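# Sort coloured parcels into matching trays with eight arms

## Task

Place every parcel inside the tray whose colour matches it, lying flat on that tray's bottom surface.

## Robot and tools

SETUP. Eight identical i2rt Big YAM arms, arm1 to arm8, each with six revolute joints, a two-finger gripper and a wrist camera (armN_cam_wrist). Eight more cameras, cam_arm1 to cam_arm8, are fixed in the room. All images are 672x504 pixels. The hand reaches roughly 1.0 m from the joint1 axis. Foot positions (x, y, z in metres): arm1 (-2.151, -0.606, 0.766), arm2 (-0.854, -0.623, 0.797), arm3 (0.435, -0.612, 0.752), arm4 (1.688, -0.612, 0.754), arm5 (2.165, 0.644, 0.790), arm6 (0.850, 0.628, 0.817), arm7 (-0.424, 0.615, 0.799), arm8 (-1.661, 0.655, 0.757). Arms 1 to 4 stand along y of about -0.61, arms 5 to 8 along y of about +0.63. Each foot faces its own +x, yawed as its calibrated quaternion says. The table surfaces under the arms are at z = 0.720.

FRAME. One shared scene frame, origin on the floor, +z up, metres. The hand point lies between the finger pads, about 1 cm short of the tips. Fingers point along the hand's +z; they open and close along its y. Quaternions are written w, x, y, z. Reported hand positions get less accurate at long reach. hand_target is where the hand would be at the joint targets currently held.

move. Keys: arm1 to arm8 and cameras. Each arm key holds that arm's own object; an arm you omit gets nothing new but keeps pushing toward its previous targets. Inside an arm's object:
- joints: absolute targets by name. joint1_rad -2.879 to 2.879 (yaw about the foot, positive counter-clockwise seen from above, 0 = along the foot's +x). joint2_rad 0 to 3.141 (shoulder; 0 = upper arm back and near level, increasing lifts it up then forward). joint3_rad 0 to 3.019 (elbow; 0 = folded, increasing opens). joint4_rad -1.692 to 1.57 (hand pitch, positive tips fingers up). joint5_rad -1.57 to 1.57 (sideways swing, positive toward the arm's right). joint6_rad -2.094 to 2.094 (roll, positive clockwise viewed from behind the hand). gripper_m 0 to 0.093, fingertip gap in metres. Done tolerances are ±0.045, 0.14, 0.09, 0.055, 0.03, 0.035 rad and ±0.003 m.
- target: seven numbers [x, y, z, qw, qx, qy, qz], an absolute hand pose in the scene frame. The hand runs a straight line from hand_target to it. With target, joints may carry only gripper_m.
- speed: top path speed in m/s, 0.002 to 0.5, default 0.25, allowed only with target; rotation is capped at twice that value in rad/s.
All motions in one call start together. All hand paths of one call finish together, paced by the slowest; a path lasts 0.5 to 10 s and is cut short at 10 s; a call never exceeds 15 s. Each step the path point is clamped to within 100 mm and 20 degrees of the measured hand, then solved by damped IK (position favoured). Expect the hand to lag, overshoot speed near full stretch, and finish a centimetre or more off. Joint moves can sweep wide arcs. Paths ignore obstacles and other arms. An unknown key makes a call invalid; an out-of-range value gets it refused, and a refusal (or a stop during the call) cancels the remaining move, wait and finished_scene calls of that reply. cameras: list of names, or ["all"]/omitted for all, [] for none.

RESULTS. A move line reports each moved arm as done or its worst status. joint_status and hand_status words: off_target (resting away, possibly still pushing), time_out (joints keep a nearby target and keep pushing; on_its_own lists those not there yet; send reported positions to relax them), not_followed (a safety check withheld the targets, shown as joint command not followed or pose unreachable; the arm may keep trying), limit_stop_at_motor_heat. on_its_own shows uncommanded activity; its held at values are targets, not readings. Arms under as last shown were not commanded and show not commanded. Joint velocities (rad/s, gripper m/s) may read within noise. Joint torques (N m, arm joints only) include gravity and per-unit offsets; joints 3 and 4 wrap at ±28. The pictures line gives image order; frames may be slightly newer than the state. Camera calibrations were supplied (K, distortion, T_world_to_cam); fixed cameras may have shifted up to about 2.3 degrees and 9 mm.

GRIPPER. Gripping a hard part at full force reads up to 0.005 m under its width (some read up to 0.002 over). Closed on nothing reads 0.000 to 0.003. Just below first-contact reading the grip is light; about 0.005 m below it is full force (about 50 to 64 N per pad). To release, command well above the reading.

wait: seconds 0 to 10 plus cameras; nothing new commanded, returns full state. zoom_image: camera plus region [x0, y0, x1, y1] in pixels (origin top-left, max 504x504) of that camera's latest image; it must have been in the newest images. finished_scene: scene, the integer number of the scene being ended; irreversible, and the goal must hold with the robots idle.

AVOID. Knocking objects off the work area; hard contact or pressing between robots, including one gripper closing on another's fingers (the clearance check is late and lets fingers, housings and wrist cameras meet); dropping parcels, releasing them while moving, slamming or shoving hard. Arms keep pushing on contact and overheat when loaded, stretched or pushing unreachably; MOTOR HOT warns, and at 100 °C the arm goes limp and falls for 30 s or more. The simulation keeps running while you think, holding the last commands. Loose objects may occasionally be nudged by outside pushes.

Each tool is called after "Call:" in YAML: its name, and indented under it one key for each argument.

## Session

Call:
move:
  cameras: ["cam_arm1","cam_arm2","cam_arm3","cam_arm4","cam_arm5","cam_arm6","cam_arm7","cam_arm8"]

Scene clock: 0.00 s.
Joint torques (N m): no reading
Heat: arm1: hottest joint1_rad 32 °C; arm2: hottest joint2_rad 29 °C; arm3: hottest joint1_rad 31 °C; arm4: hottest gripper 32 °C; arm5: hottest joint6_rad 30 °C; arm6: hottest joint2_rad 30 °C; arm7: hottest joint5_rad 29 °C; arm8: hottest joint1_rad 31 °C.
Joint velocities: within noise
arm1.joint_positions: joint1_rad=-0.028 joint2_rad=+0.521 joint3_rad=+1.431 joint4_rad=-1.508 joint5_rad=+0.032 joint6_rad=-0.133 gripper_m=+0.09396
arm1.joint_status: not commanded
arm1.hand: x=-2.0073 y=-0.6778 z=+1.3083 quat_wxyz=(-0.446, -0.145, -0.870, +0.152) (m; scene frame)
arm1.hand_target: x=-2.0101 y=-0.6764 z=+1.3161 quat_wxyz=(-0.454, -0.145, -0.865, +0.155) (m; scene frame)
arm1.hand_status: not commanded
arm2.joint_positions: joint1_rad=+0.020 joint2_rad=+0.528 joint3_rad=+1.425 joint4_rad=-1.340 joint5_rad=+0.175 joint6_rad=+0.036 gripper_m=+0.09396
arm2.joint_status: not commanded
arm2.hand: x=-0.9859 y=-0.4872 z=+1.3715 quat_wxyz=(-0.230, +0.778, -0.324, -0.487) (m; scene frame)
arm2.hand_target: x=-0.9833 y=-0.4891 z=+1.3817 quat_wxyz=(-0.232, +0.772, -0.322, -0.497) (m; scene frame)
arm2.hand_status: not commanded
arm3.joint_positions: joint1_rad=+0.084 joint2_rad=+0.623 joint3_rad=+1.443 joint4_rad=-1.225 joint5_rad=+0.214 joint6_rad=-0.288 gripper_m=+0.09396
arm3.joint_status: not commanded
arm3.hand: x=+0.2458 y=-0.4641 z=+1.3420 quat_wxyz=(-0.302, +0.818, -0.155, -0.465) (m; scene frame)
arm3.hand_target: x=+0.2487 y=-0.4659 z=+1.3553 quat_wxyz=(-0.306, +0.809, -0.155, -0.477) (m; scene frame)
arm3.hand_status: not commanded
arm4.joint_positions: joint1_rad=+0.299 joint2_rad=+0.615 joint3_rad=+1.406 joint4_rad=-1.263 joint5_rad=-0.166 joint6_rad=-0.115 gripper_m=+0.09396
arm4.joint_status: not commanded
arm4.hand: x=+1.7423 y=-0.3720 z=+1.3161 quat_wxyz=(-0.394, +0.570, -0.636, -0.340) (m; scene frame)
arm4.hand_target: x=+1.7413 y=-0.3753 z=+1.3284 quat_wxyz=(-0.404, +0.566, -0.630, -0.346) (m; scene frame)
arm4.hand_status: not commanded
arm5.joint_positions: joint1_rad=-0.422 joint2_rad=+0.625 joint3_rad=+1.427 joint4_rad=-1.371 joint5_rad=+0.120 joint6_rad=-0.097 gripper_m=+0.09396
arm5.joint_status: not commanded
arm5.hand: x=+2.0004 y=+0.7998 z=+1.3402 quat_wxyz=(-0.234, +0.830, -0.279, -0.422) (m; scene frame)
arm5.hand_target: x=+2.0022 y=+0.7982 z=+1.3527 quat_wxyz=(-0.238, +0.823, -0.277, -0.434) (m; scene frame)
arm5.hand_status: not commanded
arm6.joint_positions: joint1_rad=+0.075 joint2_rad=+0.549 joint3_rad=+1.411 joint4_rad=-1.315 joint5_rad=-0.143 joint6_rad=+0.201 gripper_m=+0.09396
arm6.joint_status: not commanded
arm6.hand: x=+1.0364 y=+0.5443 z=+1.3862 quat_wxyz=(-0.531, -0.272, -0.802, +0.030) (m; scene frame)
arm6.hand_target: x=+1.0336 y=+0.5460 z=+1.3993 quat_wxyz=(-0.544, -0.268, -0.794, +0.033) (m; scene frame)
arm6.hand_status: not commanded
arm7.joint_positions: joint1_rad=-0.146 joint2_rad=+0.496 joint3_rad=+1.379 joint4_rad=-1.460 joint5_rad=-0.022 joint6_rad=+0.046 gripper_m=+0.09396
arm7.joint_status: not commanded
arm7.hand: x=-0.3012 y=+0.4957 z=+1.3304 quat_wxyz=(-0.447, -0.351, -0.807, +0.162) (m; scene frame)
arm7.hand_target: x=-0.3031 y=+0.4977 z=+1.3404 quat_wxyz=(-0.457, -0.348, -0.801, +0.166) (m; scene frame)
arm7.hand_status: not commanded
arm8.joint_positions: joint1_rad=-0.237 joint2_rad=+0.447 joint3_rad=+1.428 joint4_rad=-1.458 joint5_rad=-0.190 joint6_rad=-0.420 gripper_m=+0.09396
arm8.joint_status: not commanded
arm8.hand: x=-1.7428 y=+0.5401 z=+1.3190 quat_wxyz=(-0.160, -0.687, -0.503, +0.499) (m; scene frame)
arm8.hand_target: x=-1.7406 y=+0.5420 z=+1.3271 quat_wxyz=(-0.161, -0.682, -0.500, +0.508) (m; scene frame)
arm8.hand_status: not commanded
pictures: cam_arm1, cam_arm2, cam_arm3, cam_arm4, cam_arm5, cam_arm6, cam_arm7, cam_arm8

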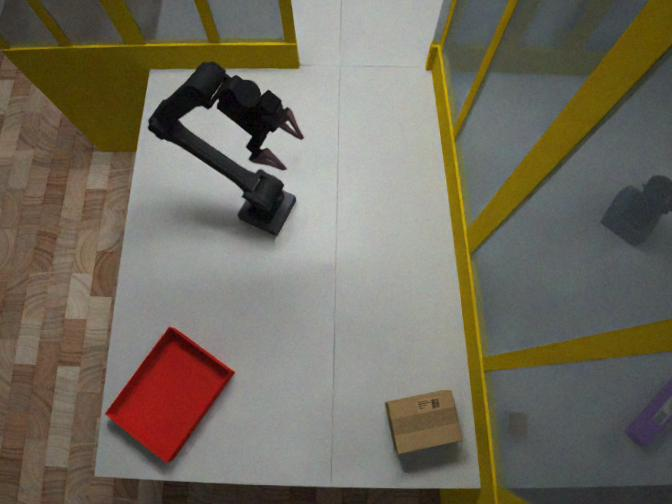

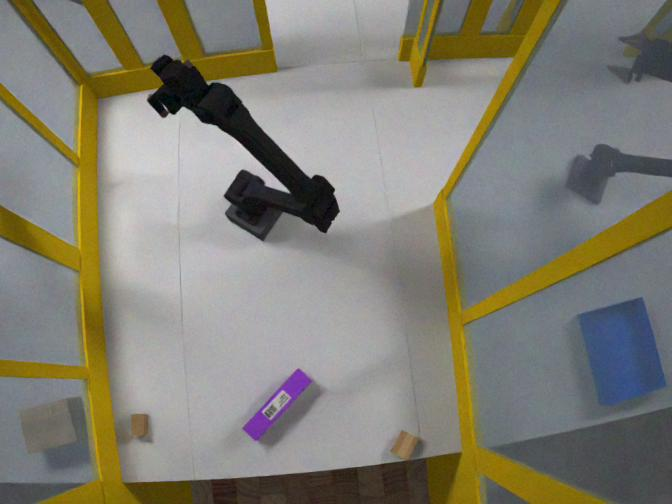

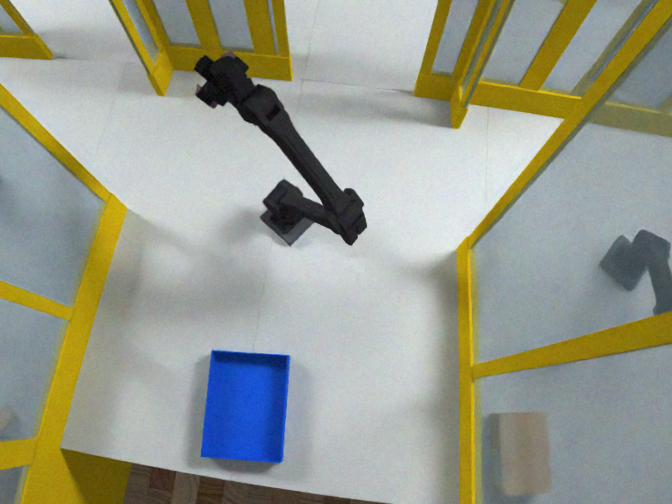

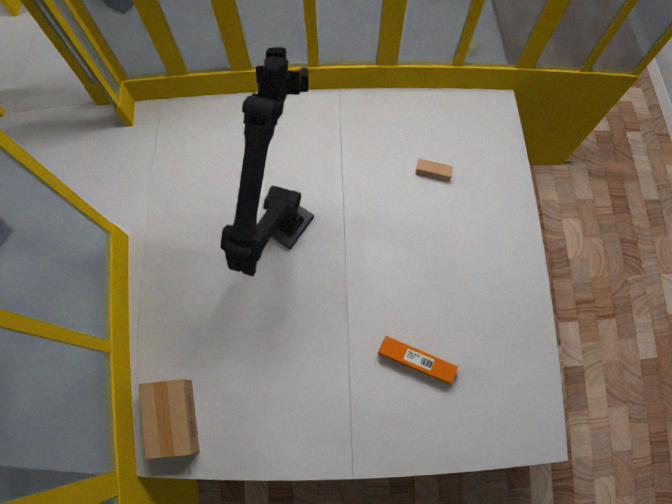

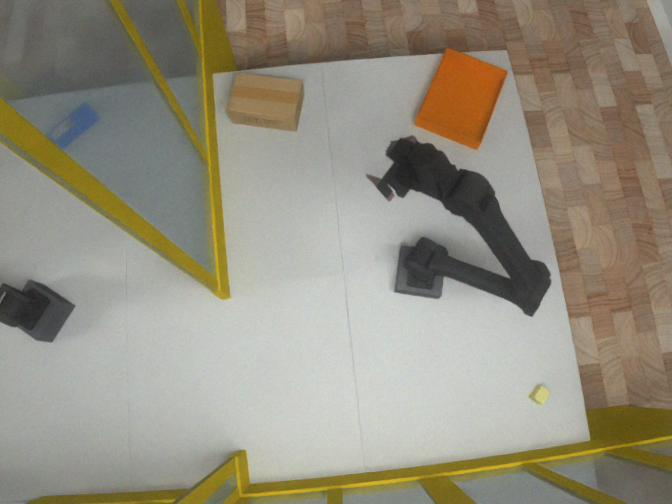

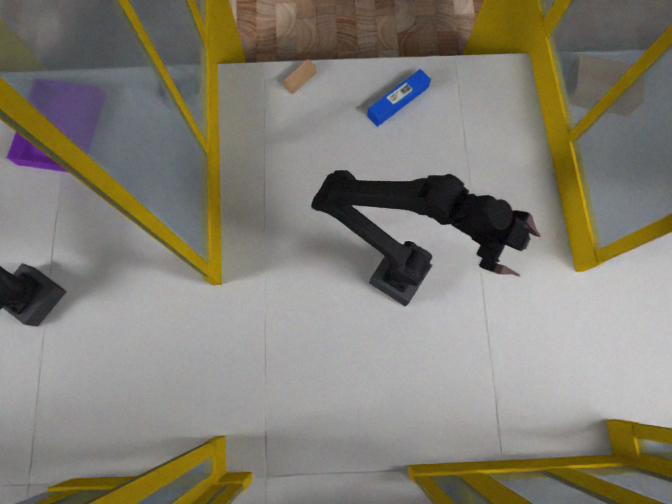

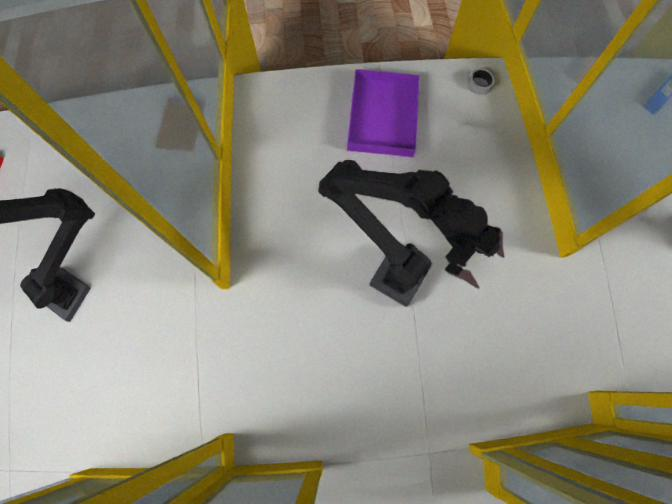

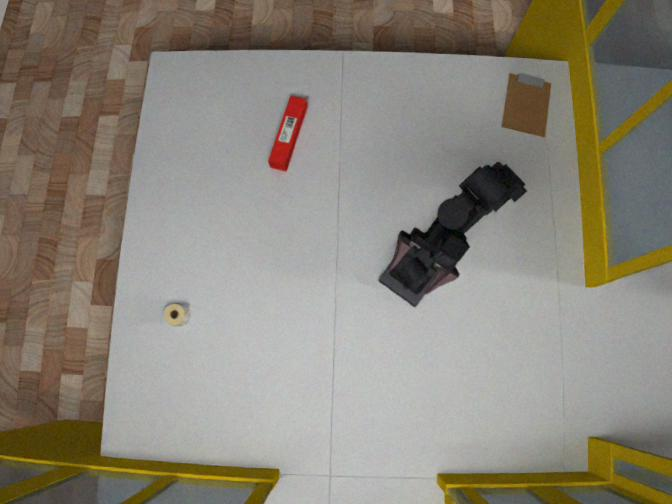

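Call:
move:
  arm8: {"joints":{"joint1_rad":-1.83,"joint2_rad":1.5,"joint3_rad":1.5,"joint4_rad":-1.5,"joint5_rad":0,"joint6_rad":0}}
  arm2: {"joints":{"joint1_rad":2.213,"joint2_rad":1.5,"joint3_rad":1.5,"joint4_rad":-1.5,"joint5_rad":0,"joint6_rad":0}}
  arm6: {"joints":{"joint1_rad":2.12,"joint2_rad":1.5,"joint3_rad":1.5,"joint4_rad":-1.5,"joint5_rad":0,"joint6_rad":0}}
  arm4: {"joints":{"joint1_rad":-1.822,"joint2_rad":1.5,"joint3_rad":1.5,"joint4_rad":-1.5,"joint5_rad":0,"joint6_rad":0}}
  cameras: ["cam_arm1","cam_arm7"]

Call:
move:
  arm8: {"target":[-2.077,1.143,1.0,0,0.6088,-0.7934,0],"speed":0.4}
  arm2: {"target":[-0.843,-1.28,1.0,0,0.9397,0.342,0],"speed":0.4}
  arm6: {"target":[0.901,1.372,1.0,0,0.3007,-0.9537,0],"speed":0.4}
  arm4: {"target":[2.136,-1.144,1.0,0,0.165,0.9863,0],"speed":0.4}
  cameras: ["arm8_cam_wrist","arm2_cam_wrist","arm6_cam_wrist","arm4_cam_wrist"]

Scene clock: 81.07 s.
Joint torques (N m): arm1=[1.38 4.66 7.83 1.69 0.09 0] | arm2=[0.09 -16.26 9.7 0.24 0 -0.19] | arm3=[-0.56 0.79 9.94 1.72 -0.06 -0.01] | arm4=[-0.97 -12.28 12.37 -0.12 -0.08 0.11] | arm5=[-0.97 3.55 7.49 1.78 -0.11 -0.05] | arm6=[-0.38 -11.34 10.37 -0.09 0.1 -0.16] | arm7=[-0.38 2.2 9.81 1.48 -0.08 0.11] | arm8=[1.73 -13.22 10.82 -0.46 -0.07 0.03]
Heat: arm1: hottest joint1_rad 31 °C; arm2: hottest joint3_rad 33 °C; arm3: hottest joint1_rad 30 °C; arm4: hottest joint3_rad 39 °C; arm5: hottest joint3_rad 33 °C; arm6: hottest joint2_rad 30 °C; arm7: hottest joint3_rad 37 °C; arm8: hottest joint1_rad 30 °C.
move: arm2 done; arm4 done; arm6 done; arm8 done
Joint velocities: within noise
arm1, arm3, arm5, arm7: as last shown
arm2.joint_positions: joint1_rad=+2.215 joint2_rad=+1.515 joint3_rad=+1.481 joint4_rad=-1.490 joint5_rad=+0.000 joint6_rad=+0.013 gripper_m=+0.09399
arm2.joint_status: all done
arm2.hand: x=-0.8621 y=-1.0850 z=+1.0510 quat_wxyz=(+0.017, +0.717, +0.696, -0.017) (m; scene frame)
arm2.hand_target: x=-0.8631 y=-1.0852 z=+1.0647 quat_wxyz=(+0.024, +0.713, +0.700, -0.025) (m; scene frame)
arm2.hand_status: not commanded
arm4.joint_positions: joint1_rad=-1.816 joint2_rad=+1.516 joint3_rad=+1.476 joint4_rad=-1.489 joint5_rad=+0.000 joint6_rad=-0.007 gripper_m=+0.09398
arm4.joint_status: all done
arm4.hand: x=+1.9894 y=-0.9596 z=+1.0050 quat_wxyz=(-0.015, -0.415, -0.909, +0.016) (m; scene frame)
arm4.hand_target: x=+1.9885 y=-0.9624 z=+1.0215 quat_wxyz=(-0.029, -0.421, -0.906, +0.022) (m; scene frame)
arm4.hand_status: not commanded
arm6.joint_positions: joint1_rad=+2.118 joint2_rad=+1.520 joint3_rad=+1.477 joint4_rad=-1.491 joint5_rad=-0.002 joint6_rad=+0.007 gripper_m=+0.09400
arm6.joint_status: all done
arm6.hand: x=+0.8831 y=+1.0882 z=+1.0671 quat_wxyz=(-0.013, +0.679, -0.734, -0.013) (m; scene frame)
arm6.hand_target: x=+0.8824 y=+1.0893 z=+1.0849 quat_wxyz=(-0.026, +0.682, -0.730, -0.024) (m; scene frame)
arm6.hand_status: not commanded
arm8.joint_positions: joint1_rad=-1.827 joint2_rad=+1.508 joint3_rad=+1.488 joint4_rad=-1.489 joint5_rad=+0.000 joint6_rad=-0.007 gripper_m=+0.09397
arm8.joint_status: all done
arm8.hand: x=-1.9618 y=+1.0073 z=+1.0166 quat_wxyz=(+0.012, -0.909, +0.415, +0.027) (m; scene frame)
arm8.hand_target: x=-1.9603 y=+1.0076 z=+1.0249 quat_wxyz=(+0.014, -0.907, +0.419, +0.032) (m; scene frame)
arm8.hand_status: not commanded
pictures: cam_arm1, cam_arm7

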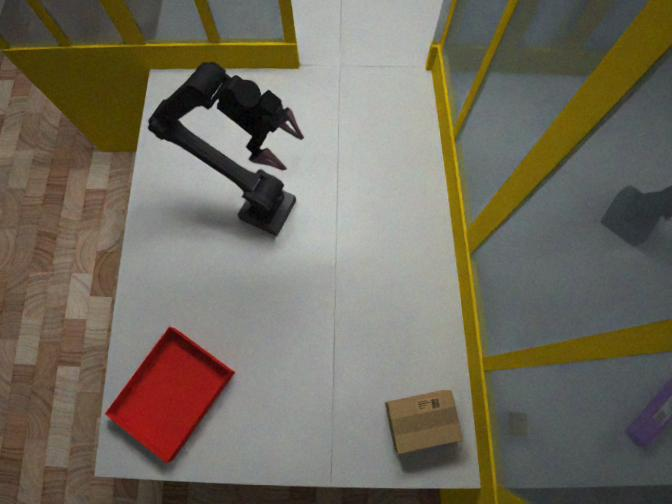

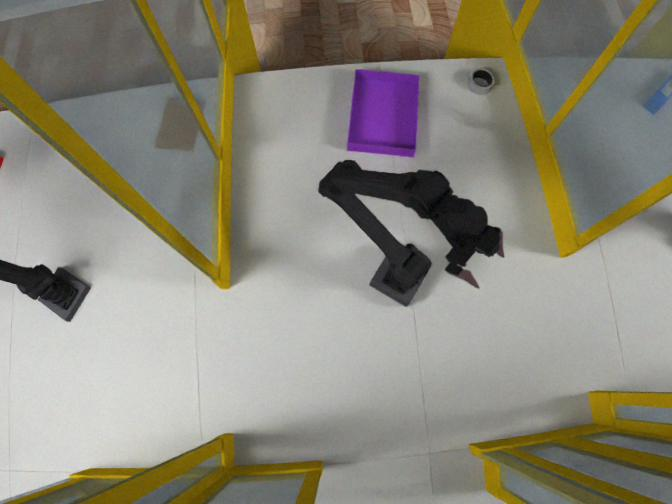

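Scene clock: 83.40 s.
Joint torques (N m): arm1=[1.26 4.72 7.9 1.77 0.09 0.01] | arm2=[0.73 -23 12.23 -0.05 0.06 0.14] | arm3=[-0.62 0.73 9.94 1.7 -0.06 -0.01] | arm4=[-1.9 -17.96 15.27 -0.06 -0.18 -0.03] | arm5=[-1.08 3.14 7.34 1.76 -0.11 -0.01] | arm6=[-0.26 -19.02 13.18 -0.09 0.12 -0.01] | arm7=[-0.26 2.43 9.78 1.47 -0.07 0.11] | arm8=[1.67 -19.19 14.22 -0.58 -0.04 0.02]
Heat: arm1: hottest joint1_rad 31 °C; arm2: hottest joint3_rad 33 °C; arm3: hottest joint1_rad 30 °C; arm4: hottest joint3_rad 39 °C; arm5: hottest joint3_rad 33 °C; arm6: hottest joint2_rad 30 °C; arm7: hottest joint3_rad 37 °C; arm8: hottest joint1_rad 30 °C.
move: arm2 off_target; arm4 off_target; arm6 off_target; arm8 off_target
Joint velocities: within noise
arm1, arm3, arm5, arm7: as last shown
arm2.joint_positions: joint1_rad=+2.242 joint2_rad=+2.095 joint3_rad=+2.133 joint4_rad=-1.633 joint5_rad=+0.000 joint6_rad=+0.875 gripper_m=+0.09400
arm2.joint_status: not commanded
arm2.hand: x=-0.8476 y=-1.2690 z=+0.9897 quat_wxyz=(-0.012, +0.938, +0.346, +0.004) (m; scene frame)
arm2.hand_target: x=-0.8430 y=-1.2793 z=+1.0000 quat_wxyz=(+0.001, +0.940, +0.342, +0.000) (m; scene frame)
arm2.hand_status: off_target (0.016 m and 1.5 deg from the pose sent, 0.202 m and 48.4 deg at the start)
arm4.joint_positions: joint1_rad=-1.816 joint2_rad=+2.164 joint3_rad=+2.362 joint4_rad=-1.684 joint5_rad=-0.014 joint6_rad=-0.537 gripper_m=+0.09398
arm4.joint_status: not commanded
arm4.hand: x=+2.1370 y=-1.1288 z=+0.9898 quat_wxyz=(-0.032, -0.162, -0.986, +0.028) (m; scene frame)
arm4.hand_target: x=+2.1350 y=-1.1430 z=+0.9996 quat_wxyz=(-0.043, -0.165, -0.985, +0.037) (m; scene frame)
arm4.hand_status: off_target (0.018 m and 4.8 deg from the pose sent, 0.236 m and 30.2 deg at the start; a joint's target at an end of its range on 34 of 70 steps)
arm6.joint_positions: joint1_rad=+2.118 joint2_rad=+2.395 joint3_rad=+2.586 joint4_rad=-1.698 joint5_rad=+0.000 joint6_rad=+0.883 gripper_m=+0.09400
arm6.joint_status: not commanded
arm6.hand: x=+0.9028 y=+1.3629 z=+0.9822 quat_wxyz=(-0.012, +0.304, -0.952, -0.030) (m; scene frame)
arm6.hand_target: x=+0.9008 y=+1.3704 z=+0.9997 quat_wxyz=(-0.019, +0.301, -0.952, -0.049) (m; scene frame)
arm6.hand_status: off_target (0.020 m and 3.7 deg from the pose sent, 0.292 m and 50.6 deg at the start; a joint's target at an end of its range on 27 of 70 steps)
arm8.joint_positions: joint1_rad=-1.827 joint2_rad=+2.026 joint3_rad=+2.131 joint4_rad=-1.671 joint5_rad=+0.001 joint6_rad=+0.960 gripper_m=+0.09398
arm8.joint_status: not commanded
arm8.hand: x=-2.0705 y=+1.1346 z=+0.9920 quat_wxyz=(+0.000, -0.613, +0.790, +0.002) (m; scene frame)
arm8.hand_target: x=-2.0764 y=+1.1425 z=+0.9997 quat_wxyz=(-0.001, -0.609, +0.793, +0.013) (m; scene frame)
arm8.hand_status: off_target (0.013 m and 0.6 deg from the pose sent, 0.179 m and 56.1 deg at the start; a joint's target at an end of its range on 27 of 70 steps)
pictures: arm2_cam_wrist, arm4_cam_wrist, arm6_cam_wrist, arm8_cam_wrist
camera_calibration:
arm2_cam_wrist: T_world_to_cam=[[-0.645145, 0.763394, 0.0319063, 0.38915], [0.625221, 0.50345, 0.596353, 0.582975], [0.439189, 0.404683, -0.802088, 1.80027], [0, 0, 0, 1]] pos_world=[-0.904087, -1.31911, 1.0839]
arm4_cam_wrist: T_world_to_cam=[[-0.308091, -0.949669, 0.0566455, -0.472268], [-0.802138, 0.291321, 0.521254, 1.53183], [-0.511521, 0.115156, -0.851519, 2.19076], [0, 0, 0, 1]] pos_world=[2.20386, -1.14703, 1.09376]
arm6_cam_wrist: T_world_to_cam=[[0.584755, -0.81011, -0.0422263, 0.61622], [-0.668236, -0.510552, 0.541108, 0.773492], [-0.459915, -0.288198, -0.839893, 1.75723], [0, 0, 0, 1]] pos_world=[0.964713, 1.40054, 1.08336]
arm8_cam_wrist: T_world_to_cam=[[0.966886, -0.25484, -0.0137062, 2.30574], [-0.198193, -0.783629, 0.588766, -0.101043], [-0.160782, -0.566553, -0.808187, 1.23219], [0, 0, 0, 1]] pos_world=[-2.0513, 1.20651, 1.08693]

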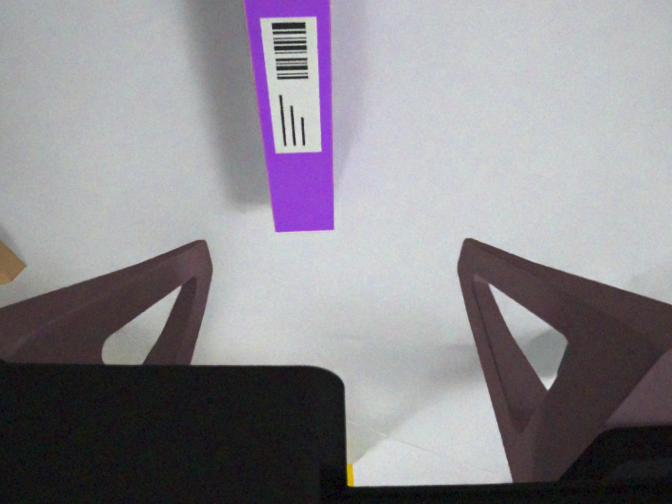

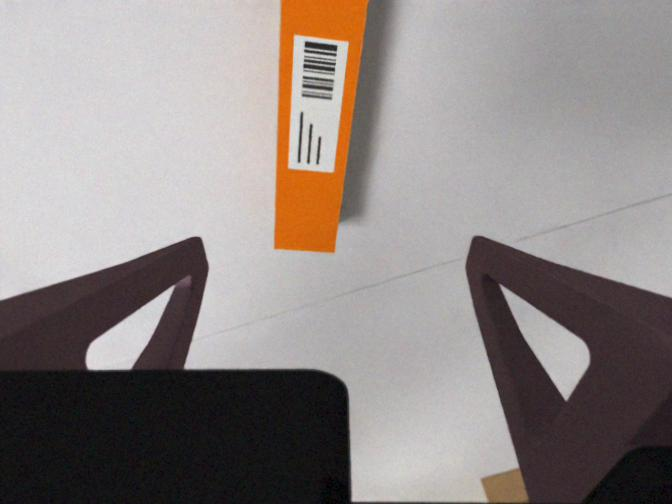

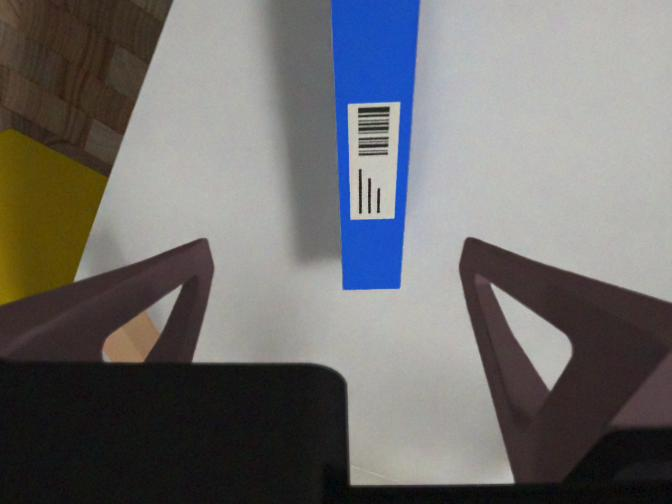

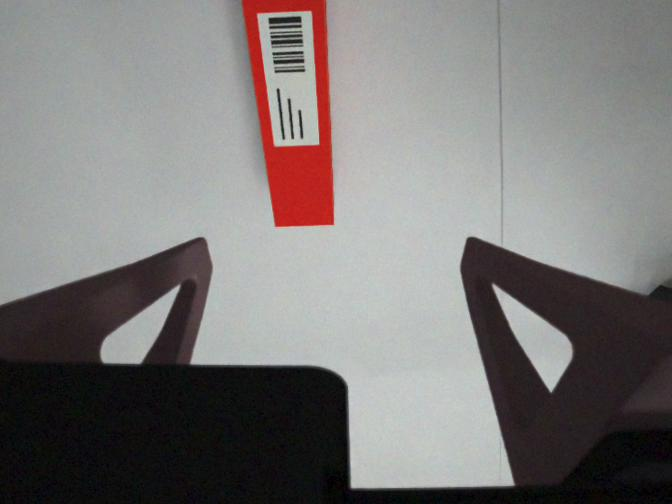

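Call:
move:
  arm8: {"target":[-2.116,1.143,0.87,0,0.6232,-0.7821,0],"speed":0.25}
  arm2: {"target":[-0.814,-1.286,0.87,0,0.9377,0.3475,0],"speed":0.25}
  arm6: {"target":[0.873,1.317,0.877,0,0.3272,-0.9449,0],"speed":0.25}
  arm4: {"target":[2.131,-1.139,0.87,0,0.2079,0.9781,0],"speed":0.25}
  cameras: ["arm8_cam_wrist","arm2_cam_wrist","arm6_cam_wrist","arm4_cam_wrist"]

Scene clock: 130.77 s.
Joint torques (N m): arm1=[1.55 4.89 7.84 1.76 0.13 0.02] | arm2=[0.32 -25.41 8.24 0.91 0.07 0.09] | arm3=[-0.62 0.85 9.98 1.73 -0.07 -0.01] | arm4=[-1.67 -18.96 10.4 0.72 -0.14 0.12] | arm5=[-1.03 3.55 7.49 1.88 -0.11 -0.08] | arm6=[-0.15 -20.72 8.62 0.43 0.11 -0.16] | arm7=[-0.44 2.26 9.77 1.47 -0.07 0.11] | arm8=[1.9 -21.6 10.88 0.14 -0.04 0.04]
Heat: arm1: hottest joint1_rad 31 °C; arm2: hottest joint3_rad 40 °C; arm3: hottest joint1_rad 30 °C; arm4: hottest joint3_rad 49 °C; arm5: hottest joint3_rad 34 °C; arm6: hottest joint3_rad 39 °C; arm7: hottest joint3_rad 38 °C; arm8: hottest joint3_rad 39 °C.
move: arm2 done; arm4 off_target; arm6 off_target; arm8 done
Joint velocities: within noise
arm1, arm3, arm5, arm7: as last shown
arm2.joint_positions: joint1_rad=+2.291 joint2_rad=+2.172 joint3_rad=+1.940 joint4_rad=-1.357 joint5_rad=+0.000 joint6_rad=+0.907 gripper_m=+0.09400
arm2.joint_status: not commanded
arm2.hand: x=-0.8151 y=-1.2812 z=+0.8676 quat_wxyz=(-0.009, +0.935, +0.354, +0.003) (m; scene frame)
arm2.hand_target: x=-0.8140 y=-1.2860 z=+0.8701 quat_wxyz=(+0.000, +0.938, +0.348, +0.000) (m; scene frame)
arm2.hand_status: done (0.005 m and 1.3 deg from the pose sent, 0.125 m and 1.5 deg at the start)
arm4.joint_positions: joint1_rad=-1.816 joint2_rad=+2.216 joint3_rad=+2.162 joint4_rad=-1.515 joint5_rad=-0.014 joint6_rad=-0.468 gripper_m=+0.09398
arm4.joint_status: not commanded
arm4.hand: x=+2.1359 y=-1.1302 z=+0.8792 quat_wxyz=(+0.000, -0.197, -0.980, +0.001) (m; scene frame)
arm4.hand_target: x=+2.1308 y=-1.1388 z=+0.8702 quat_wxyz=(+0.000, -0.208, -0.978, +0.000) (m; scene frame)
arm4.hand_status: off_target (0.014 m and 1.3 deg from the pose sent, 0.120 m and 7.2 deg at the start)
arm6.joint_positions: joint1_rad=+2.150 joint2_rad=+2.286 joint3_rad=+2.053 joint4_rad=-1.384 joint5_rad=+0.000 joint6_rad=+0.880 gripper_m=+0.09400
arm6.joint_status: not commanded
arm6.hand: x=+0.8768 y=+1.3092 z=+0.8550 quat_wxyz=(+0.008, +0.320, -0.947, +0.022) (m; scene frame)
arm6.hand_target: x=+0.8730 y=+1.3166 z=+0.8770 quat_wxyz=(+0.000, +0.327, -0.945, +0.000) (m; scene frame)
arm6.hand_status: off_target (0.024 m and 2.8 deg from the pose sent, 0.118 m and 4.6 deg at the start)
arm8.joint_positions: joint1_rad=-1.786 joint2_rad=+2.151 joint3_rad=+2.011 joint4_rad=-1.450 joint5_rad=+0.001 joint6_rad=+0.969 gripper_m=+0.09398
arm8.joint_status: not commanded
arm8.hand: x=-2.1098 y=+1.1386 z=+0.8679 quat_wxyz=(+0.001, -0.625, +0.780, -0.010) (m; scene frame)
arm8.hand_target: x=-2.1159 y=+1.1429 z=+0.8700 quat_wxyz=(+0.000, -0.623, +0.782, +0.000) (m; scene frame)
arm8.hand_status: done (0.008 m and 1.2 deg from the pose sent, 0.130 m and 1.5 deg at the start)
pictures: arm2_cam_wrist, arm4_cam_wrist, arm6_cam_wrist, arm8_cam_wrist
camera_calibration:
arm2_cam_wrist: T_world_to_cam=[[-0.657891, 0.752633, 0.0268782, 0.403571], [0.616844, 0.518033, 0.592575, 0.656687], [0.432068, 0.40643, -0.805067, 1.69199], [0, 0, 0, 1]] pos_world=[-0.870622, -1.3316, 0.96218]
arm4_cam_wrist: T_world_to_cam=[[-0.373074, -0.927705, 0.013384, -0.265977], [-0.752314, 0.310921, 0.58082, 1.45234], [-0.542991, 0.20662, -0.813922, 2.23375], [0, 0, 0, 1]] pos_world=[2.2063, -1.15985, 0.978111]
arm6_cam_wrist: T_world_to_cam=[[0.612551, -0.789283, 0.0425957, 0.458403], [-0.647755, -0.47037, 0.599305, 0.677284], [-0.452985, -0.394696, -0.799387, 1.7217], [0, 0, 0, 1]] pos_world=[0.937824, 1.35993, 0.950881]
arm8_cam_wrist: T_world_to_cam=[[0.974795, -0.222999, 0.00678347, 2.30565], [-0.182358, -0.77889, 0.600063, -0.0143796], [-0.12853, -0.586176, -0.799924, 1.21108], [0, 0, 0, 1]] pos_world=[-2.0945, 1.21286, 0.961762]

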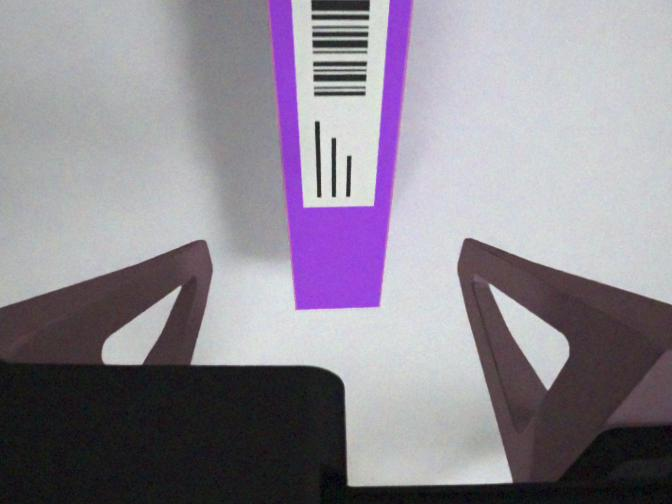

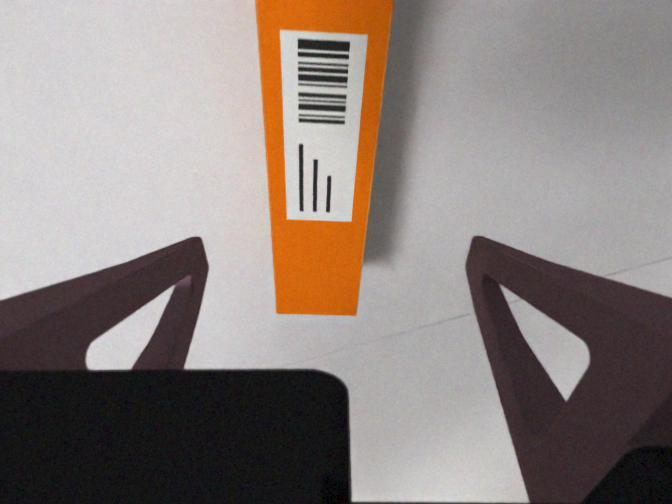

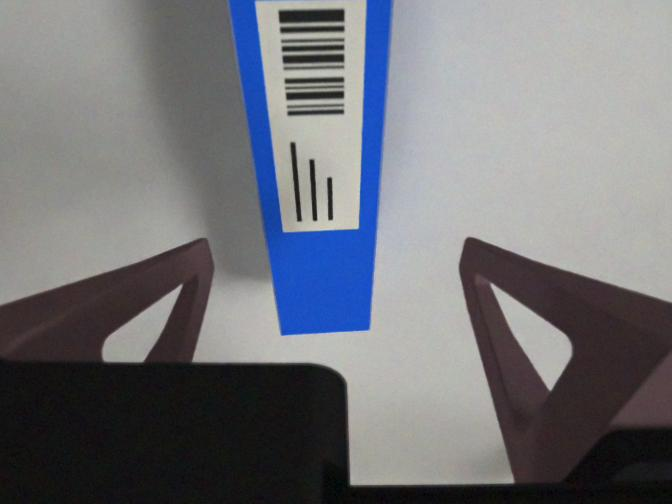

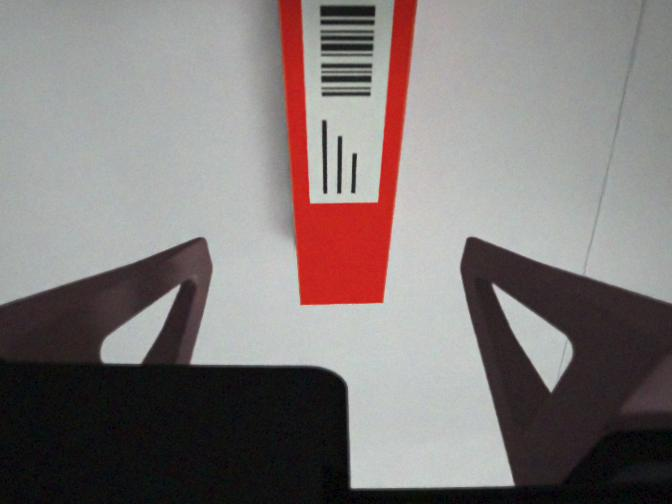

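Call:
move:
  arm8: {"target":[-2.110,1.154,0.758,0,0.6232,-0.7821,0],"speed":0.2}
  arm2: {"target":[-0.8265,-1.289,0.758,0,0.9363,0.3513,0],"speed":0.2}
  arm6: {"target":[0.874,1.323,0.772,0,0.3272,-0.9449,0],"speed":0.2}
  arm4: {"target":[2.139,-1.140,0.752,0,0.2079,0.9781,0],"speed":0.2}
  cameras: ["arm8_cam_wrist","arm2_cam_wrist","arm6_cam_wrist","arm4_cam_wrist"]

Call:
move:
  arm8: {"joints":{"gripper_m":0.05}}
  arm2: {"joints":{"gripper_m":0.05}}
  arm6: {"joints":{"gripper_m":0.05}}
  arm4: {"joints":{"gripper_m":0.05}}
  cameras: []

Scene clock: 167.37 s.
Joint torques (N m): arm1=[1.38 5.07 7.86 1.7 0.09 0.02] | arm2=[-0.15 -25.58 7.76 0.9 0.08 -0.18] | arm3=[-0.56 0.85 9.96 1.72 -0.06 -0.01] | arm4=[-0.73 -19.43 10.35 0.7 -0.14 0.11] | arm5=[-0.97 3.14 7.32 1.78 -0.05 -0.06] | arm6=[-0.26 -18.73 8.42 0.5 0.11 -0.17] | arm7=[-0.26 2.37 9.72 1.47 -0.07 0.11] | arm8=[1.2 -21.54 9.52 0.16 -0.03 -0.11]
Heat: arm1: hottest joint1_rad 31 °C; arm2: hottest joint3_rad 36 °C; arm3: hottest joint1_rad 30 °C; arm4: hottest joint3_rad 42 °C; arm5: hottest joint3_rad 34 °C; arm6: hottest joint2_rad 40 °C; arm7: hottest joint3_rad 39 °C; arm8: hottest joint2_rad 39 °C.
move: arm2 done; arm4 done; arm6 done; arm8 done
Joint velocities: within noise
arm1, arm3, arm5, arm7: as last shown
arm2.joint_positions: joint1_rad=+2.278 joint2_rad=+2.286 joint3_rad=+1.835 joint4_rad=-1.137 joint5_rad=+0.000 joint6_rad=+0.907 gripper_m=+0.09400
arm2.joint_status: not commanded
arm2.hand: x=-0.8238 y=-1.2829 z=+0.7558 quat_wxyz=(-0.009, +0.938, +0.348, +0.003) (m; scene frame)
arm2.hand_target: x=-0.8265 y=-1.2889 z=+0.7581 quat_wxyz=(+0.000, +0.936, +0.351, +0.000) (m; scene frame)
arm2.hand_status: done (0.007 m and 1.2 deg from the pose sent, 0.110 m and 1.1 deg at the start)
arm4.joint_positions: joint1_rad=-1.816 joint2_rad=+2.310 joint3_rad=+2.011 joint4_rad=-1.275 joint5_rad=-0.014 joint6_rad=-0.457 gripper_m=+0.09398
arm4.joint_status: not commanded
arm4.hand: x=+2.1383 y=-1.1359 z=+0.7596 quat_wxyz=(+0.002, -0.202, -0.979, -0.001) (m; scene frame)
arm4.hand_target: x=+2.1388 y=-1.1399 z=+0.7519 quat_wxyz=(+0.000, -0.208, -0.978, +0.000) (m; scene frame)
arm4.hand_status: done (0.009 m and 0.7 deg from the pose sent, 0.128 m and 1.3 deg at the start)
arm6.joint_positions: joint1_rad=+2.150 joint2_rad=+2.374 joint3_rad=+1.975 joint4_rad=-1.196 joint5_rad=+0.000 joint6_rad=+0.880 gripper_m=+0.09400
arm6.joint_status: not commanded
arm6.hand: x=+0.8770 y=+1.3154 z=+0.7677 quat_wxyz=(+0.004, +0.321, -0.947, +0.011) (m; scene frame)
arm6.hand_target: x=+0.8740 y=+1.3229 z=+0.7720 quat_wxyz=(+0.000, +0.327, -0.945, +0.000) (m; scene frame)
arm6.hand_status: done (0.009 m and 1.6 deg from the pose sent, 0.084 m and 2.8 deg at the start)
arm8.joint_positions: joint1_rad=-1.795 joint2_rad=+2.239 joint3_rad=+1.886 joint4_rad=-1.221 joint5_rad=+0.001 joint6_rad=+0.967 gripper_m=+0.09398
arm8.joint_status: not commanded
arm8.hand: x=-2.1108 y=+1.1486 z=+0.7649 quat_wxyz=(+0.000, -0.623, +0.782, -0.002) (m; scene frame)
arm8.hand_target: x=-2.1099 y=+1.1539 z=+0.7581 quat_wxyz=(+0.000, -0.623, +0.782, +0.000) (m; scene frame)
arm8.hand_status: done (0.009 m and 0.2 deg from the pose sent, 0.111 m and 1.2 deg at the start)
pictures: arm2_cam_wrist, arm4_cam_wrist, arm6_cam_wrist, arm8_cam_wrist
camera_calibration:
arm2_cam_wrist: T_world_to_cam=[[-0.647797, 0.761315, 0.0275582, 0.420986], [0.623754, 0.509285, 0.592925, 0.72349], [0.437368, 0.401285, -0.804786, 1.60398], [0, 0, 0, 1]] pos_world=[-0.880095, -1.33262, 0.850282]
arm4_cam_wrist: T_world_to_cam=[[-0.38302, -0.923671, 0.0113066, -0.241337], [-0.747211, 0.316997, 0.584114, 1.5189], [-0.543113, 0.215279, -0.811593, 2.14724], [0, 0, 0, 1]] pos_world=[2.2087, -1.16666, 0.858208]
arm6_cam_wrist: T_world_to_cam=[[0.612823, -0.789842, 0.0244421, 0.481279], [-0.648108, -0.484677, 0.587405, 0.760853], [-0.452111, -0.375816, -0.808924, 1.63621], [0, 0, 0, 1]] pos_world=[0.937924, 1.36382, 0.864877]
arm8_cam_wrist: T_world_to_cam=[[0.973137, -0.230108, -0.00739893, 2.32503], [-0.181144, -0.785109, 0.592277, 0.0706371], [-0.142097, -0.575026, -0.805701, 1.0974], [0, 0, 0, 1]] pos_world=[-2.09384, 1.2215, 0.85954]

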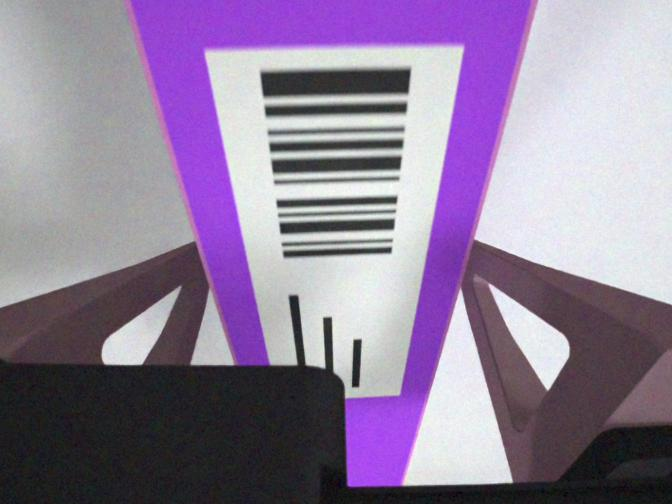

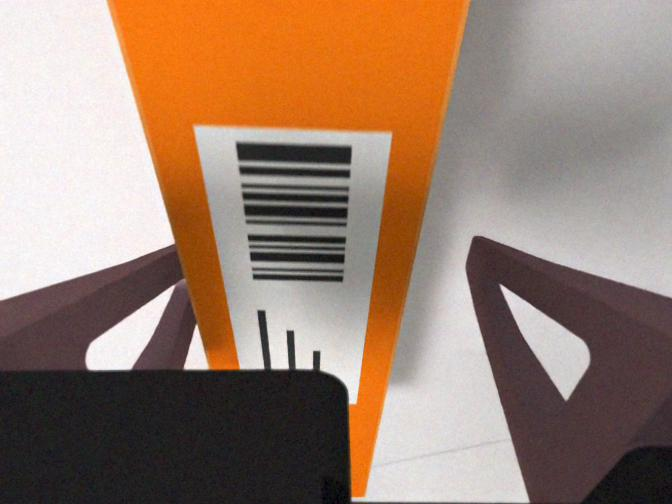

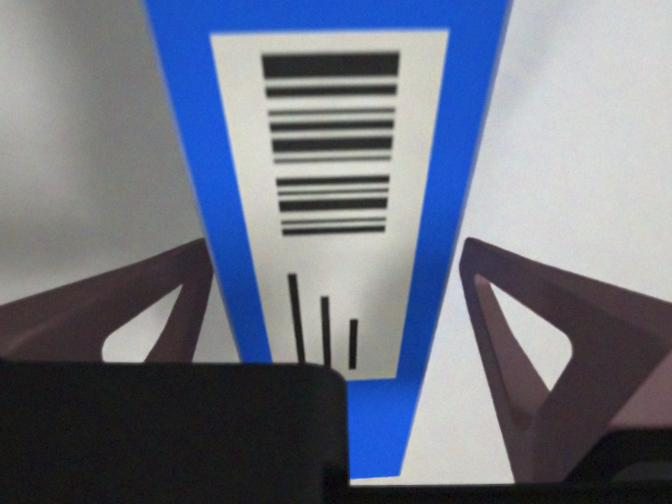

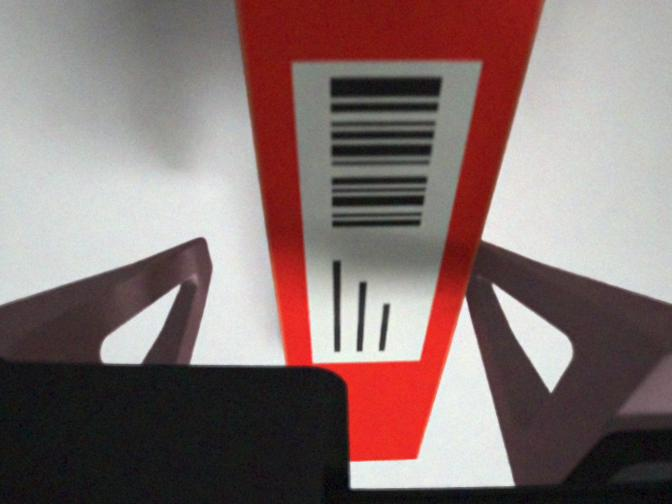

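Scene clock: 167.97 s.
Joint torques (N m): arm1=[1.32 4.84 7.84 1.8 0.08 0.02] | arm2=[-0.15 -25.52 7.84 0.87 0.08 -0.17] | arm3=[-0.73 0.79 9.98 1.69 -0.07 0] | arm4=[-0.79 -19.43 10.36 0.7 -0.15 0.11] | arm5=[-1.32 3.43 7.34 1.94 -0.06 -0.04] | arm6=[-0.26 -18.73 8.51 0.47 0.11 -0.16] | arm7=[-0.38 2.32 9.81 1.5 -0.09 0.11] | arm8=[1.38 -21.66 9.48 0.17 -0.03 -0.1]
Heat: arm1: hottest joint1_rad 31 °C; arm2: hottest joint3_rad 36 °C; arm3: hottest joint1_rad 30 °C; arm4: hottest joint3_rad 42 °C; arm5: hottest joint3_rad 34 °C; arm6: hottest joint2_rad 40 °C; arm7: hottest joint3_rad 39 °C; arm8: hottest joint2_rad 39 °C.
move: arm2 off_target; arm4 off_target; arm6 off_target; arm8 off_target
Joint velocities: within noise
arm1, arm3, arm5, arm7: as last shown
arm2.joint_positions: joint1_rad=+2.278 joint2_rad=+2.286 joint3_rad=+1.835 joint4_rad=-1.136 joint5_rad=+0.000 joint6_rad=+0.907 gripper_m=+0.05908
arm2.joint_status: gripper_m off_target (ended at +0.05912, target +0.05000)
arm2.hand: x=-0.8238 y=-1.2832 z=+0.7558 quat_wxyz=(-0.009, +0.938, +0.348, +0.003) (m; scene frame)
arm2.hand_target: x=-0.8265 y=-1.2890 z=+0.7581 quat_wxyz=(+0.000, +0.936, +0.351, +0.000) (m; scene frame)
arm2.hand_status: not commanded
arm4.joint_positions: joint1_rad=-1.816 joint2_rad=+2.310 joint3_rad=+2.011 joint4_rad=-1.275 joint5_rad=-0.014 joint6_rad=-0.456 gripper_m=+0.05960
arm4.joint_status: gripper_m off_target (ended at +0.05963, target +0.05000)
arm4.hand: x=+2.1383 y=-1.1359 z=+0.7596 quat_wxyz=(+0.002, -0.202, -0.979, -0.001) (m; scene frame)
arm4.hand_target: x=+2.1388 y=-1.1399 z=+0.7519 quat_wxyz=(+0.000, -0.208, -0.978, +0.000) (m; scene frame)
arm4.hand_status: not commanded
arm6.joint_positions: joint1_rad=+2.150 joint2_rad=+2.374 joint3_rad=+1.975 joint4_rad=-1.195 joint5_rad=+0.000 joint6_rad=+0.878 gripper_m=+0.05994
arm6.joint_status: gripper_m off_target (ended at +0.05998, target +0.05000)
arm6.hand: x=+0.8770 y=+1.3156 z=+0.7677 quat_wxyz=(+0.004, +0.321, -0.947, +0.011) (m; scene frame)
arm6.hand_target: x=+0.8740 y=+1.3228 z=+0.7720 quat_wxyz=(+0.000, +0.327, -0.945, +0.000) (m; scene frame)
arm6.hand_status: not commanded
arm8.joint_positions: joint1_rad=-1.795 joint2_rad=+2.239 joint3_rad=+1.886 joint4_rad=-1.221 joint5_rad=+0.001 joint6_rad=+0.967 gripper_m=+0.05998
arm8.joint_status: gripper_m off_target (ended at +0.06001, target +0.05000)
arm8.hand: x=-2.1108 y=+1.1486 z=+0.7649 quat_wxyz=(+0.000, -0.623, +0.782, -0.002) (m; scene frame)
arm8.hand_target: x=-2.1099 y=+1.1539 z=+0.7581 quat_wxyz=(+0.000, -0.623, +0.782, +0.000) (m; scene frame)
arm8.hand_status: not commanded
pictures: none
No camera images: "cameras" was empty.


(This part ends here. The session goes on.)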